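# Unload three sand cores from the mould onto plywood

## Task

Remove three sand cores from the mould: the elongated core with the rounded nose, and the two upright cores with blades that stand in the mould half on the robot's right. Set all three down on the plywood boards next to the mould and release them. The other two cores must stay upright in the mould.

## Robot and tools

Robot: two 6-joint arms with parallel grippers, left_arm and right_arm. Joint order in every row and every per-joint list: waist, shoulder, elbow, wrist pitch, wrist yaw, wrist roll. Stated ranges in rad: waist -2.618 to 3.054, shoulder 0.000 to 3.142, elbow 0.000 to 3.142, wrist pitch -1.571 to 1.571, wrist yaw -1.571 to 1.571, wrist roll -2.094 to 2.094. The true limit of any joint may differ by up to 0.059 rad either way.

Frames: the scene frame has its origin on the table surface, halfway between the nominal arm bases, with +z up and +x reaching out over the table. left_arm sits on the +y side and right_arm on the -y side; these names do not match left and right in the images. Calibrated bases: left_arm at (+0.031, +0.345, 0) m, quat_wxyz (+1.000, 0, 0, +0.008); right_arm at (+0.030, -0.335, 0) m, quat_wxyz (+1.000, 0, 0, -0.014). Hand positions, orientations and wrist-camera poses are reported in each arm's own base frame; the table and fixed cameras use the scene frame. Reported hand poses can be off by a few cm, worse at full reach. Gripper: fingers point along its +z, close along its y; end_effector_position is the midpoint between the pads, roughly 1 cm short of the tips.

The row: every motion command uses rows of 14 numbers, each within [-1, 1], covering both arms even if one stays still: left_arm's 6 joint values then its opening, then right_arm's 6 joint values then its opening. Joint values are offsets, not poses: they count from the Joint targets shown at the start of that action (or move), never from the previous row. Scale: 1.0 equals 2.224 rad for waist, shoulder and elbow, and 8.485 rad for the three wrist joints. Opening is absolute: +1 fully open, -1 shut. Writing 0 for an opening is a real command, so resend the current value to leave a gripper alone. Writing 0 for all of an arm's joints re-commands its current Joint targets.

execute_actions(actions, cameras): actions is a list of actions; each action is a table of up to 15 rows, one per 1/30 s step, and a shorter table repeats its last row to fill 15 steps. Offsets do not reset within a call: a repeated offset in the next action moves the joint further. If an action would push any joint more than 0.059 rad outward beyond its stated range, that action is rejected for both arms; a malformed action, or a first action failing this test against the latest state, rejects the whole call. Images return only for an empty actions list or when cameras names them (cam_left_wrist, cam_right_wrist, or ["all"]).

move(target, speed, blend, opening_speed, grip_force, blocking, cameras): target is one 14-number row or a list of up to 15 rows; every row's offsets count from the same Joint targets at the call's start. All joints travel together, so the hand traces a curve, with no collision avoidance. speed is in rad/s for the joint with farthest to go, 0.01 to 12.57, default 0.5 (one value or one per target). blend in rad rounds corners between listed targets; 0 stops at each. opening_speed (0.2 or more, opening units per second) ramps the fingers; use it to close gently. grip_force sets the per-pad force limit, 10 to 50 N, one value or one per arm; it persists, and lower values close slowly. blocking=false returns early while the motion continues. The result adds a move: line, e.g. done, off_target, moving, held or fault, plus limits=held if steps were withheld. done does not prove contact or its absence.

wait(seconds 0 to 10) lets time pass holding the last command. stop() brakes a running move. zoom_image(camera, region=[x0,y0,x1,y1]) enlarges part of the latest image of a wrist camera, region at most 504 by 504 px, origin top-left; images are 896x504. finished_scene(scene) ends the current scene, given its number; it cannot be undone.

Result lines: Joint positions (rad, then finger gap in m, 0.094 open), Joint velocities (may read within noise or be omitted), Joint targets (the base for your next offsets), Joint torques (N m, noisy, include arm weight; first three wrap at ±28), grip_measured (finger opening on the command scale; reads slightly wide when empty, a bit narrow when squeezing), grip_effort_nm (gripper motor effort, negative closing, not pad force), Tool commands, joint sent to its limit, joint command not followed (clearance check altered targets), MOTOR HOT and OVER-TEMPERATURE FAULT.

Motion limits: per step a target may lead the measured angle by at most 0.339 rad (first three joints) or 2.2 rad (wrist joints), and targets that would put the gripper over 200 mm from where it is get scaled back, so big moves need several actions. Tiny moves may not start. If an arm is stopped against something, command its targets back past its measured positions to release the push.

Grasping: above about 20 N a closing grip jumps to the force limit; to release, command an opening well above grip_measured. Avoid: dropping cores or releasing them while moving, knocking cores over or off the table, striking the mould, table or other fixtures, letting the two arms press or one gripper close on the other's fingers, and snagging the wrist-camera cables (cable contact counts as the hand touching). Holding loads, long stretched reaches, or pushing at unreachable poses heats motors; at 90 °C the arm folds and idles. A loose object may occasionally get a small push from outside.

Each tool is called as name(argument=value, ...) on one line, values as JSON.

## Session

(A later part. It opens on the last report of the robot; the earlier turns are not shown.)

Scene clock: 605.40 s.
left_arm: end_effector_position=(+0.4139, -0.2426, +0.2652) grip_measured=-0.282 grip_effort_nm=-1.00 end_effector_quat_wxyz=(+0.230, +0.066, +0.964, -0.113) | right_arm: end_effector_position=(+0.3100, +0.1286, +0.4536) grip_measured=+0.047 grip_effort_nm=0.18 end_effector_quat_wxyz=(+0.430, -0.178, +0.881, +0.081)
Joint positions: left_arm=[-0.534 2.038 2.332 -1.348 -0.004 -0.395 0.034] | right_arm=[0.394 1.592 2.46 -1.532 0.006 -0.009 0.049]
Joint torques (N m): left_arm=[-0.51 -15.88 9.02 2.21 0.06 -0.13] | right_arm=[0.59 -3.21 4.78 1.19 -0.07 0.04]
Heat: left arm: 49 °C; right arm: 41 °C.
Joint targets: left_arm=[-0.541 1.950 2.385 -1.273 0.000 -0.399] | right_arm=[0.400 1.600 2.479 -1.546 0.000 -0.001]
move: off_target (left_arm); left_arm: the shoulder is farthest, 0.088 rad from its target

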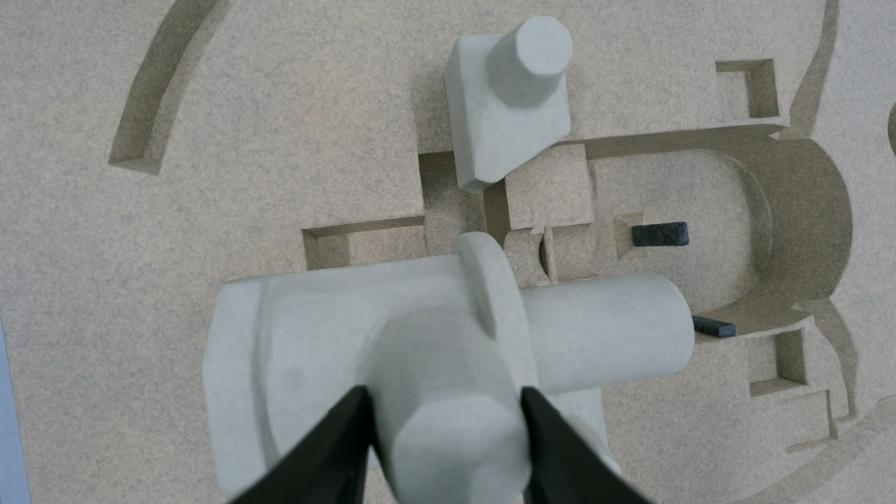

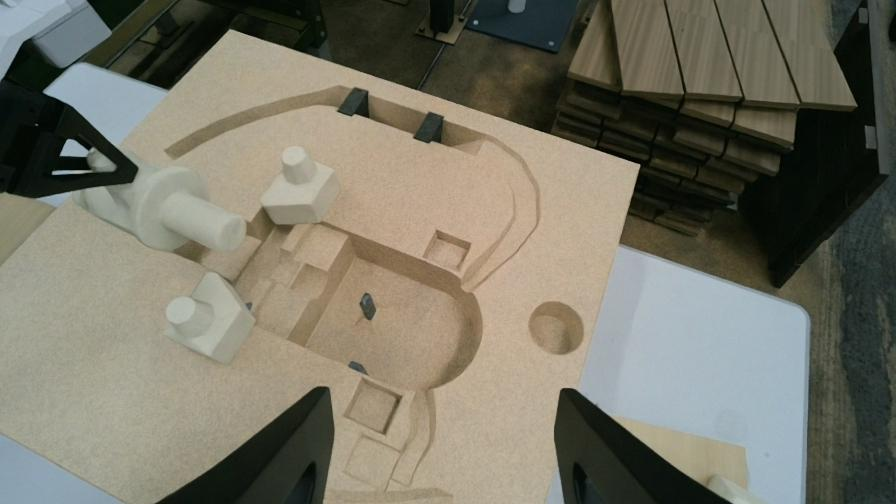

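move(target=[0.473,-0.326,-0.5036,0.0387,0,0,-0.9,0,0,0,0,0,0,0.05], speed=0.5, cameras=["all"])

Scene clock: 617.10 s.
left_arm: end_effector_position=(+0.2715, +0.1531, +0.2040) grip_measured=-0.282 grip_effort_nm=-1.00 end_effector_quat_wxyz=(+0.248, -0.423, +0.871, +0.016) | right_arm: end_effector_position=(+0.3100, +0.1286, +0.4536) grip_measured=+0.047 grip_effort_nm=0.18 end_effector_quat_wxyz=(+0.430, -0.178, +0.881, +0.081)
Joint positions: left_arm=[0.508 1.28 1.247 -1.035 -0.004 -0.395 0.034] | right_arm=[0.394 1.592 2.46 -1.532 0.006 -0.009 0.049]
Joint torques (N m): left_arm=[0.27 -7.82 6.65 2.36 0.08 -0.11] | right_arm=[0.58 -3.21 4.77 1.2 -0.06 0.05]
Heat: left arm: 49 °C; right arm: 41 °C.
Joint targets: left_arm=[0.511 1.224 1.265 -0.945 0.000 -0.399] | right_arm=[0.400 1.600 2.479 -1.546 0.000 -0.001]
move: off_target (left_arm); left_arm: the wrist pitch is farthest, 0.091 rad from its target

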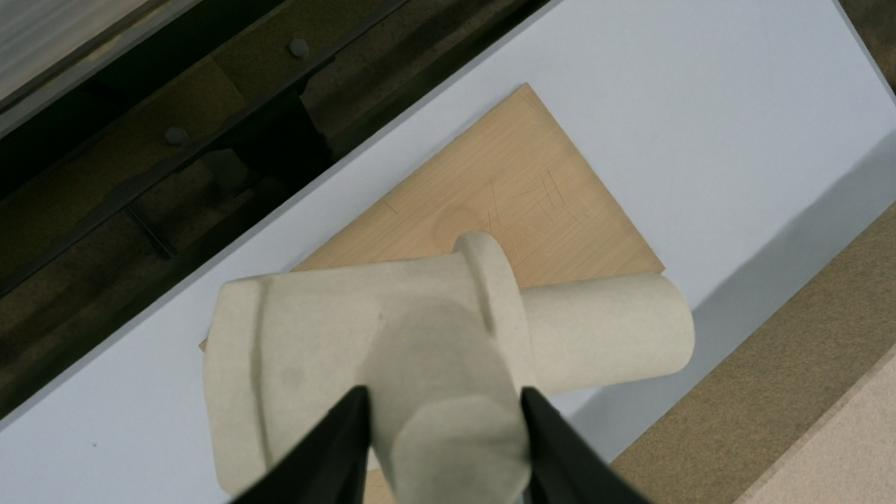

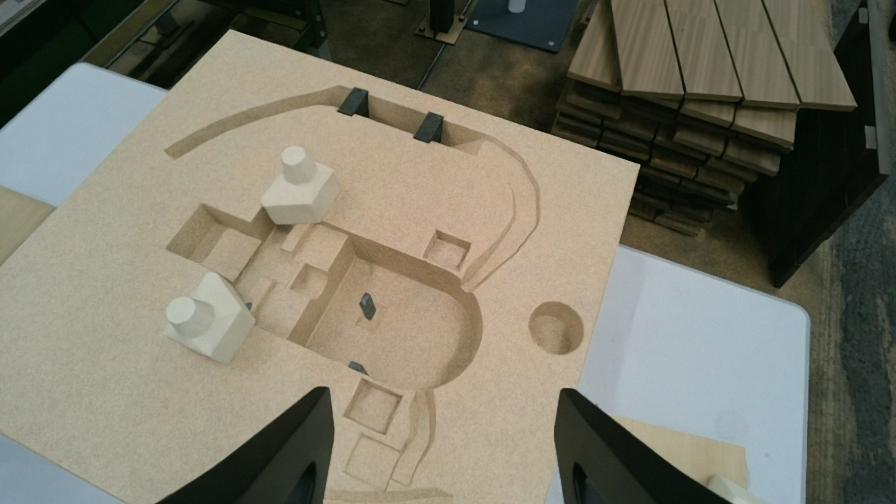

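move(target=[0,-0.009,-0.128,0.0313,0,0,-0.9,0,0,0,0,0,0,0.05], speed=0.25, cameras=["cam_left_wrist"])

Scene clock: 626.30 s.
left_arm: end_effector_position=(+0.2715, +0.1528, +0.1351) grip_measured=-0.282 grip_effort_nm=-1.00 end_effector_quat_wxyz=(+0.247, -0.423, +0.872, +0.015) | right_arm: end_effector_position=(+0.3100, +0.1286, +0.4536) grip_measured=+0.047 grip_effort_nm=0.18 end_effector_quat_wxyz=(+0.430, -0.178, +0.881, +0.081)
Joint positions: left_arm=[0.508 1.262 0.962 -0.771 -0.003 -0.395 0.034] | right_arm=[0.394 1.592 2.46 -1.532 0.006 -0.009 0.049]
Joint torques (N m): left_arm=[0.29 -7.9 6.78 2.37 0.09 -0.09] | right_arm=[0.58 -3.19 4.77 1.2 -0.07 0.05]
Heat: left arm: 49 °C; right arm: 41 °C.
Joint targets: left_arm=[0.511 1.205 0.980 -0.679 0.000 -0.399] | right_arm=[0.400 1.600 2.479 -1.546 0.000 -0.001]
move: off_target (left_arm); left_arm: the wrist pitch is farthest, 0.091 rad from its target
Images, in order (width x height): cam_left_wrist 896x504.

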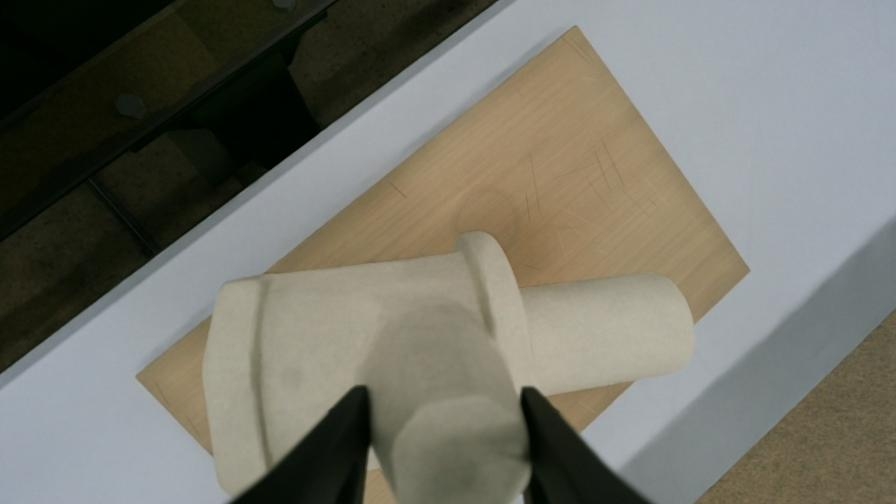

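move(target=[0,0,-0.023,0.006,0,0,-0.9,0,0,0,0,0,0,0.05], speed=0.1, cameras=["cam_left_wrist"])

move(target=[0,0,-0.01,0.0026,0,0,-0.9,0,0,0,0,0,0,0.05], speed=0.06, cameras=["cam_left_wrist"])

Scene clock: 631.33 s.
left_arm: end_effector_position=(+0.2705, +0.1522, +0.1234) grip_measured=-0.282 grip_effort_nm=-1.00 end_effector_quat_wxyz=(+0.248, -0.423, +0.871, +0.015) | right_arm: end_effector_position=(+0.3100, +0.1286, +0.4536) grip_measured=+0.047 grip_effort_nm=0.18 end_effector_quat_wxyz=(+0.430, -0.178, +0.881, +0.081)
Joint positions: left_arm=[0.508 1.259 0.912 -0.722 -0.003 -0.395 0.034] | right_arm=[0.394 1.592 2.46 -1.532 0.006 -0.009 0.049]
Joint torques (N m): left_arm=[0.34 -7.68 6.67 2.36 0.05 -0.11] | right_arm=[0.57 -3.21 4.77 1.2 -0.07 0.05]
Heat: left arm: 49 °C; right arm: 41 °C.
Joint targets: left_arm=[0.511 1.204 0.929 -0.629 0.000 -0.399] | right_arm=[0.400 1.600 2.479 -1.546 0.000 -0.001]
move: off_target (left_arm); left_arm: the wrist pitch is farthest, 0.094 rad from its target
Images, in order (width x height): cam_left_wrist 896x504.

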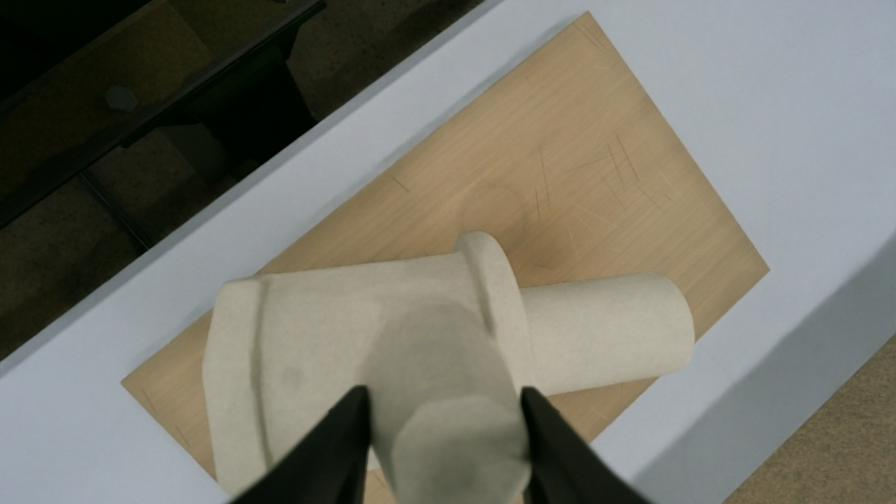

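Scene clock: 632.27 s.
left_arm: end_effector_position=(+0.2700, +0.1520, +0.1183) grip_measured=-0.282 grip_effort_nm=-1.00 end_effector_quat_wxyz=(+0.248, -0.423, +0.871, +0.015) | right_arm: end_effector_position=(+0.3100, +0.1286, +0.4536) grip_measured=+0.047 grip_effort_nm=0.18 end_effector_quat_wxyz=(+0.430, -0.178, +0.881, +0.081)
Joint positions: left_arm=[0.508 1.259 0.892 -0.701 -0.003 -0.395 0.034] | right_arm=[0.394 1.592 2.46 -1.532 0.006 -0.009 0.049]
Joint torques (N m): left_arm=[0.31 -7.6 6.45 2.38 0.05 -0.11] | right_arm=[0.57 -3.21 4.77 1.2 -0.06 0.06]
Heat: left arm: 49 °C; right arm: 41 °C.
Joint targets: left_arm=[0.511 1.204 0.907 -0.607 0.000 -0.399] | right_arm=[0.400 1.600 2.479 -1.546 0.000 -0.001]
move: off_target (left_arm); left_arm: the wrist pitch is farthest, 0.094 rad from its target
Images, in order (width x height): cam_left_wrist 896x504.

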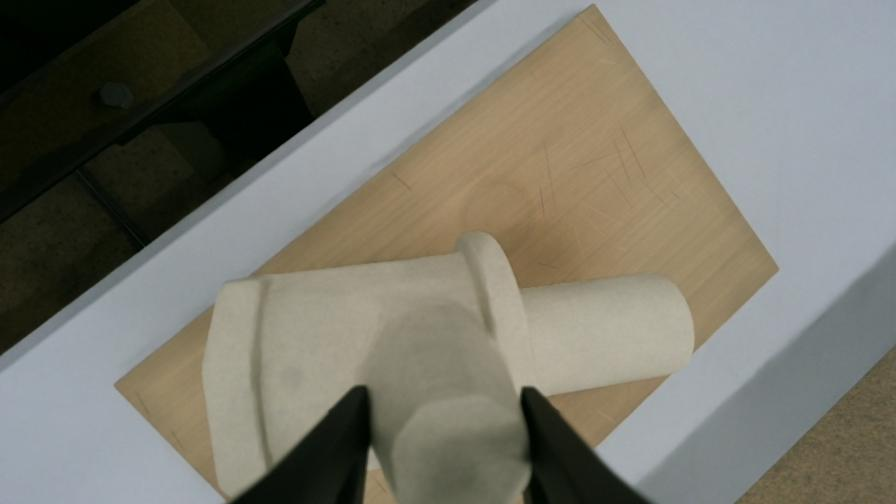

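move(target=[0,0,-0.02,0.0053,0,0,-0.9,0,0,0,0,0,0,0.05], speed=0.06)

move(target=[0,0,-0.01,0.0026,0,0,-0.9,0,0,0,0,0,0,0.05], speed=0.06, cameras=["cam_left_wrist"])

Scene clock: 636.57 s.
left_arm: end_effector_position=(+0.2707, +0.1524, +0.1174) grip_measured=-0.282 grip_effort_nm=-1.00 end_effector_quat_wxyz=(+0.262, -0.421, +0.868, +0.016) | right_arm: end_effector_position=(+0.3100, +0.1286, +0.4536) grip_measured=+0.047 grip_effort_nm=0.18 end_effector_quat_wxyz=(+0.430, -0.178, +0.881, +0.081)
Joint positions: left_arm=[0.508 1.239 0.861 -0.661 -0.003 -0.395 0.034] | right_arm=[0.394 1.592 2.46 -1.532 0.006 -0.009 0.049]
Joint torques (N m): left_arm=[0.28 -5.91 5.39 2.48 0.05 -0.12] | right_arm=[0.57 -3.21 4.75 1.2 -0.07 0.05]
Heat: left arm: 49 °C; right arm: 41 °C.
Joint targets: left_arm=[0.511 1.205 0.863 -0.562 0.000 -0.399] | right_arm=[0.400 1.600 2.479 -1.546 0.000 -0.001]
move: off_target (left_arm); left_arm: the wrist pitch is farthest, 0.099 rad from its target

Scene clock: 637.30 s.
left_arm: end_effector_position=(+0.2702, +0.1534, +0.1170) grip_measured=-0.282 grip_effort_nm=-1.00 end_effector_quat_wxyz=(+0.268, -0.421, +0.866, +0.020) | right_arm: end_effector_position=(+0.3100, +0.1286, +0.4536) grip_measured=+0.047 grip_effort_nm=0.18 end_effector_quat_wxyz=(+0.430, -0.178, +0.881, +0.081)
Joint positions: left_arm=[0.508 1.228 0.845 -0.643 -0.009 -0.395 0.034] | right_arm=[0.394 1.592 2.46 -1.532 0.006 -0.009 0.049]
Joint torques (N m): left_arm=[0.23 -5.08 4.89 2.59 0.12 -0.13] | right_arm=[0.55 -3.19 4.78 1.2 -0.06 0.05]
Heat: left arm: 49 °C; right arm: 41 °C.
Joint targets: left_arm=[0.511 1.205 0.840 -0.539 0.000 -0.399] | right_arm=[0.400 1.600 2.479 -1.546 0.000 -0.001]
move: off_target (left_arm); left_arm: the wrist pitch is farthest, 0.103 rad from its target
Images, in order (width x height): cam_left_wrist 896x504.

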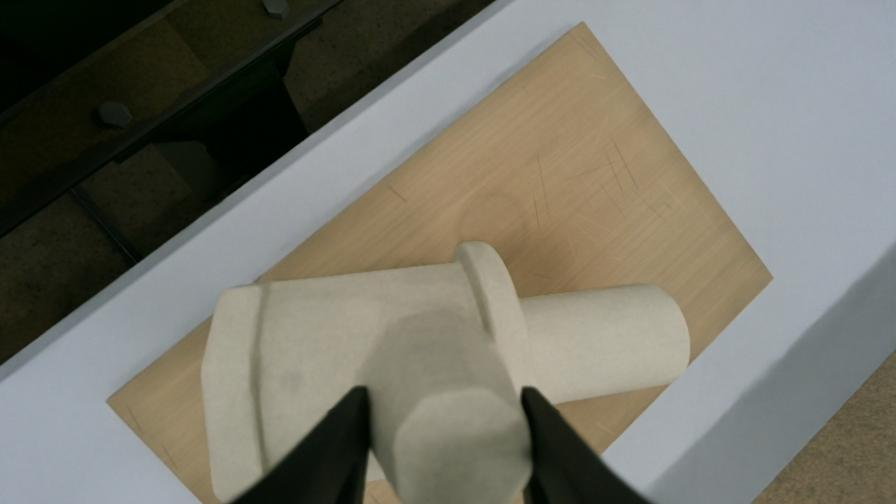

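move(target=[0,0,0,0,0,0,-0.18,0,0,0,0,0,0,0.05], opening_speed=0.2, cameras=["all"])

Scene clock: 643.83 s.
left_arm: end_effector_position=(+0.2852, +0.1607, +0.1271) grip_measured=-0.182 grip_effort_nm=0.15 end_effector_quat_wxyz=(+0.307, -0.416, +0.856, +0.019) | right_arm: end_effector_position=(+0.3100, +0.1286, +0.4536) grip_measured=+0.047 grip_effort_nm=0.18 end_effector_quat_wxyz=(+0.430, -0.178, +0.881, +0.081)
Joint positions: left_arm=[0.508 1.228 0.841 -0.559 -0.004 -0.396 0.038] | right_arm=[0.394 1.592 2.46 -1.532 0.006 -0.009 0.049]
Joint torques (N m): left_arm=[0.31 -5.12 5.31 1.79 0.08 -0.12] | right_arm=[0.57 -3.19 4.78 1.2 -0.07 0.05]
Heat: left arm: 50 °C; right arm: 41 °C.
Joint targets: left_arm=[0.511 1.205 0.840 -0.540 0.000 -0.400] | right_arm=[0.400 1.600 2.479 -1.546 0.000 -0.001]
move: done

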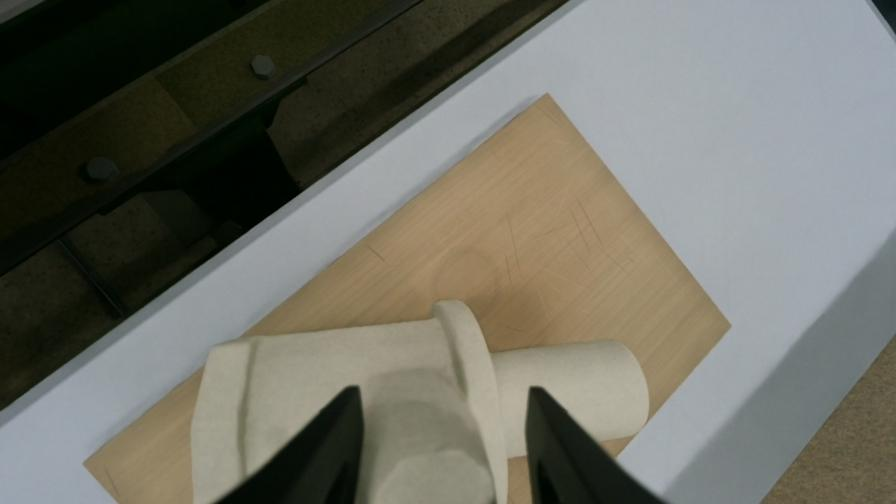

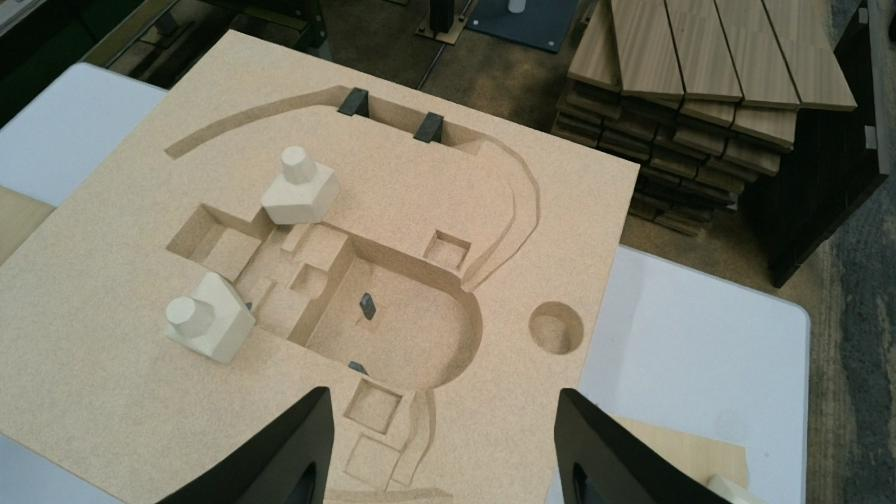

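move(target=[[0,0,0,0,0,0,0.3,0,0,0,0,0,0,0.05],[0,0,0.09,-0.0236,0,0,0.3,0,0,0,0,0,0,0.05]], opening_speed=0.3, speed=0.25, cameras=["cam_left_wrist"])

Scene clock: 649.27 s.
left_arm: end_effector_position=(+0.2869, +0.1614, +0.1707) grip_measured=+0.298 grip_effort_nm=0.14 end_effector_quat_wxyz=(+0.305, -0.416, +0.856, +0.018) | right_arm: end_effector_position=(+0.3100, +0.1286, +0.4536) grip_measured=+0.047 grip_effort_nm=0.18 end_effector_quat_wxyz=(+0.430, -0.178, +0.881, +0.081)
Joint positions: left_arm=[0.508 1.228 1.017 -0.738 -0.003 -0.396 0.061] | right_arm=[0.394 1.592 2.46 -1.532 0.006 -0.009 0.049]
Joint torques (N m): left_arm=[0.28 -5.2 7.42 1.55 0.06 -0.11] | right_arm=[0.55 -3.22 4.77 1.2 -0.07 0.05]
Heat: left arm: 49 °C; right arm: 41 °C.
Joint targets: left_arm=[0.511 1.205 1.041 -0.740 0.000 -0.400] | right_arm=[0.400 1.600 2.479 -1.546 0.000 -0.001]
move: done
Images, in order (width x height): cam_left_wrist 896x504.

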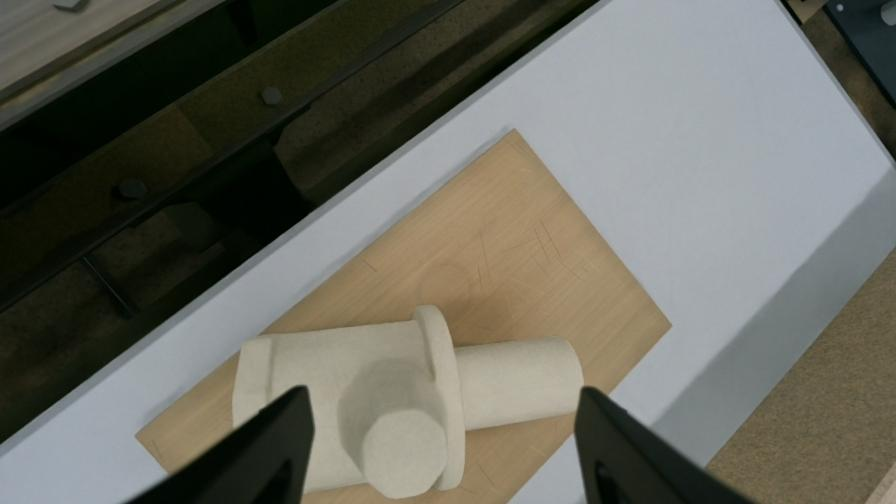

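move(target=[0,0,0.2,-0.0524,0,0,0.3,0,0,0,0,0,0,0.05], speed=0.5, cameras=["cam_left_wrist"])

finished_scene(scene=1)

Scene clock: 653.47 s.
left_arm: end_effector_position=(+0.2625, +0.1478, +0.2828) grip_measured=+0.298 grip_effort_nm=0.14 end_effector_quat_wxyz=(+0.313, -0.415, +0.854, +0.019) | right_arm: end_effector_position=(+0.3100, +0.1286, +0.4536) grip_measured=+0.047 grip_effort_nm=0.18 end_effector_quat_wxyz=(+0.430, -0.178, +0.881, +0.081)
Joint positions: left_arm=[0.508 1.219 1.465 -1.179 -0.003 -0.396 0.061] | right_arm=[0.394 1.592 2.46 -1.532 0.006 -0.009 0.049]
Joint torques (N m): left_arm=[0.32 -3.89 6.41 1.56 0.07 -0.11] | right_arm=[0.57 -3.21 4.78 1.19 -0.06 0.06]
Heat: left arm: 49 °C; right arm: 41 °C.
Joint targets: left_arm=[0.511 1.204 1.485 -1.184 0.000 -0.400] | right_arm=[0.400 1.600 2.479 -1.546 0.000 -0.001]
move: done
Images, in order (width x height): cam_left_wrist 896x504.

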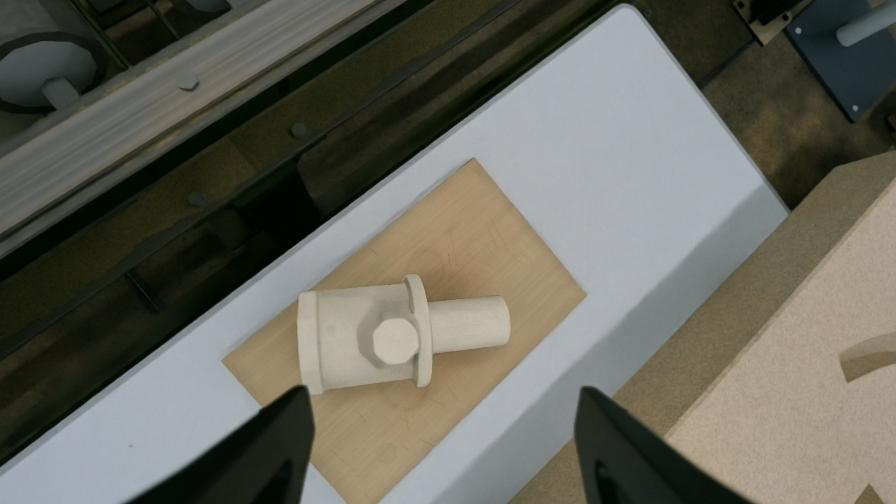

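The scene is finished: the task was done.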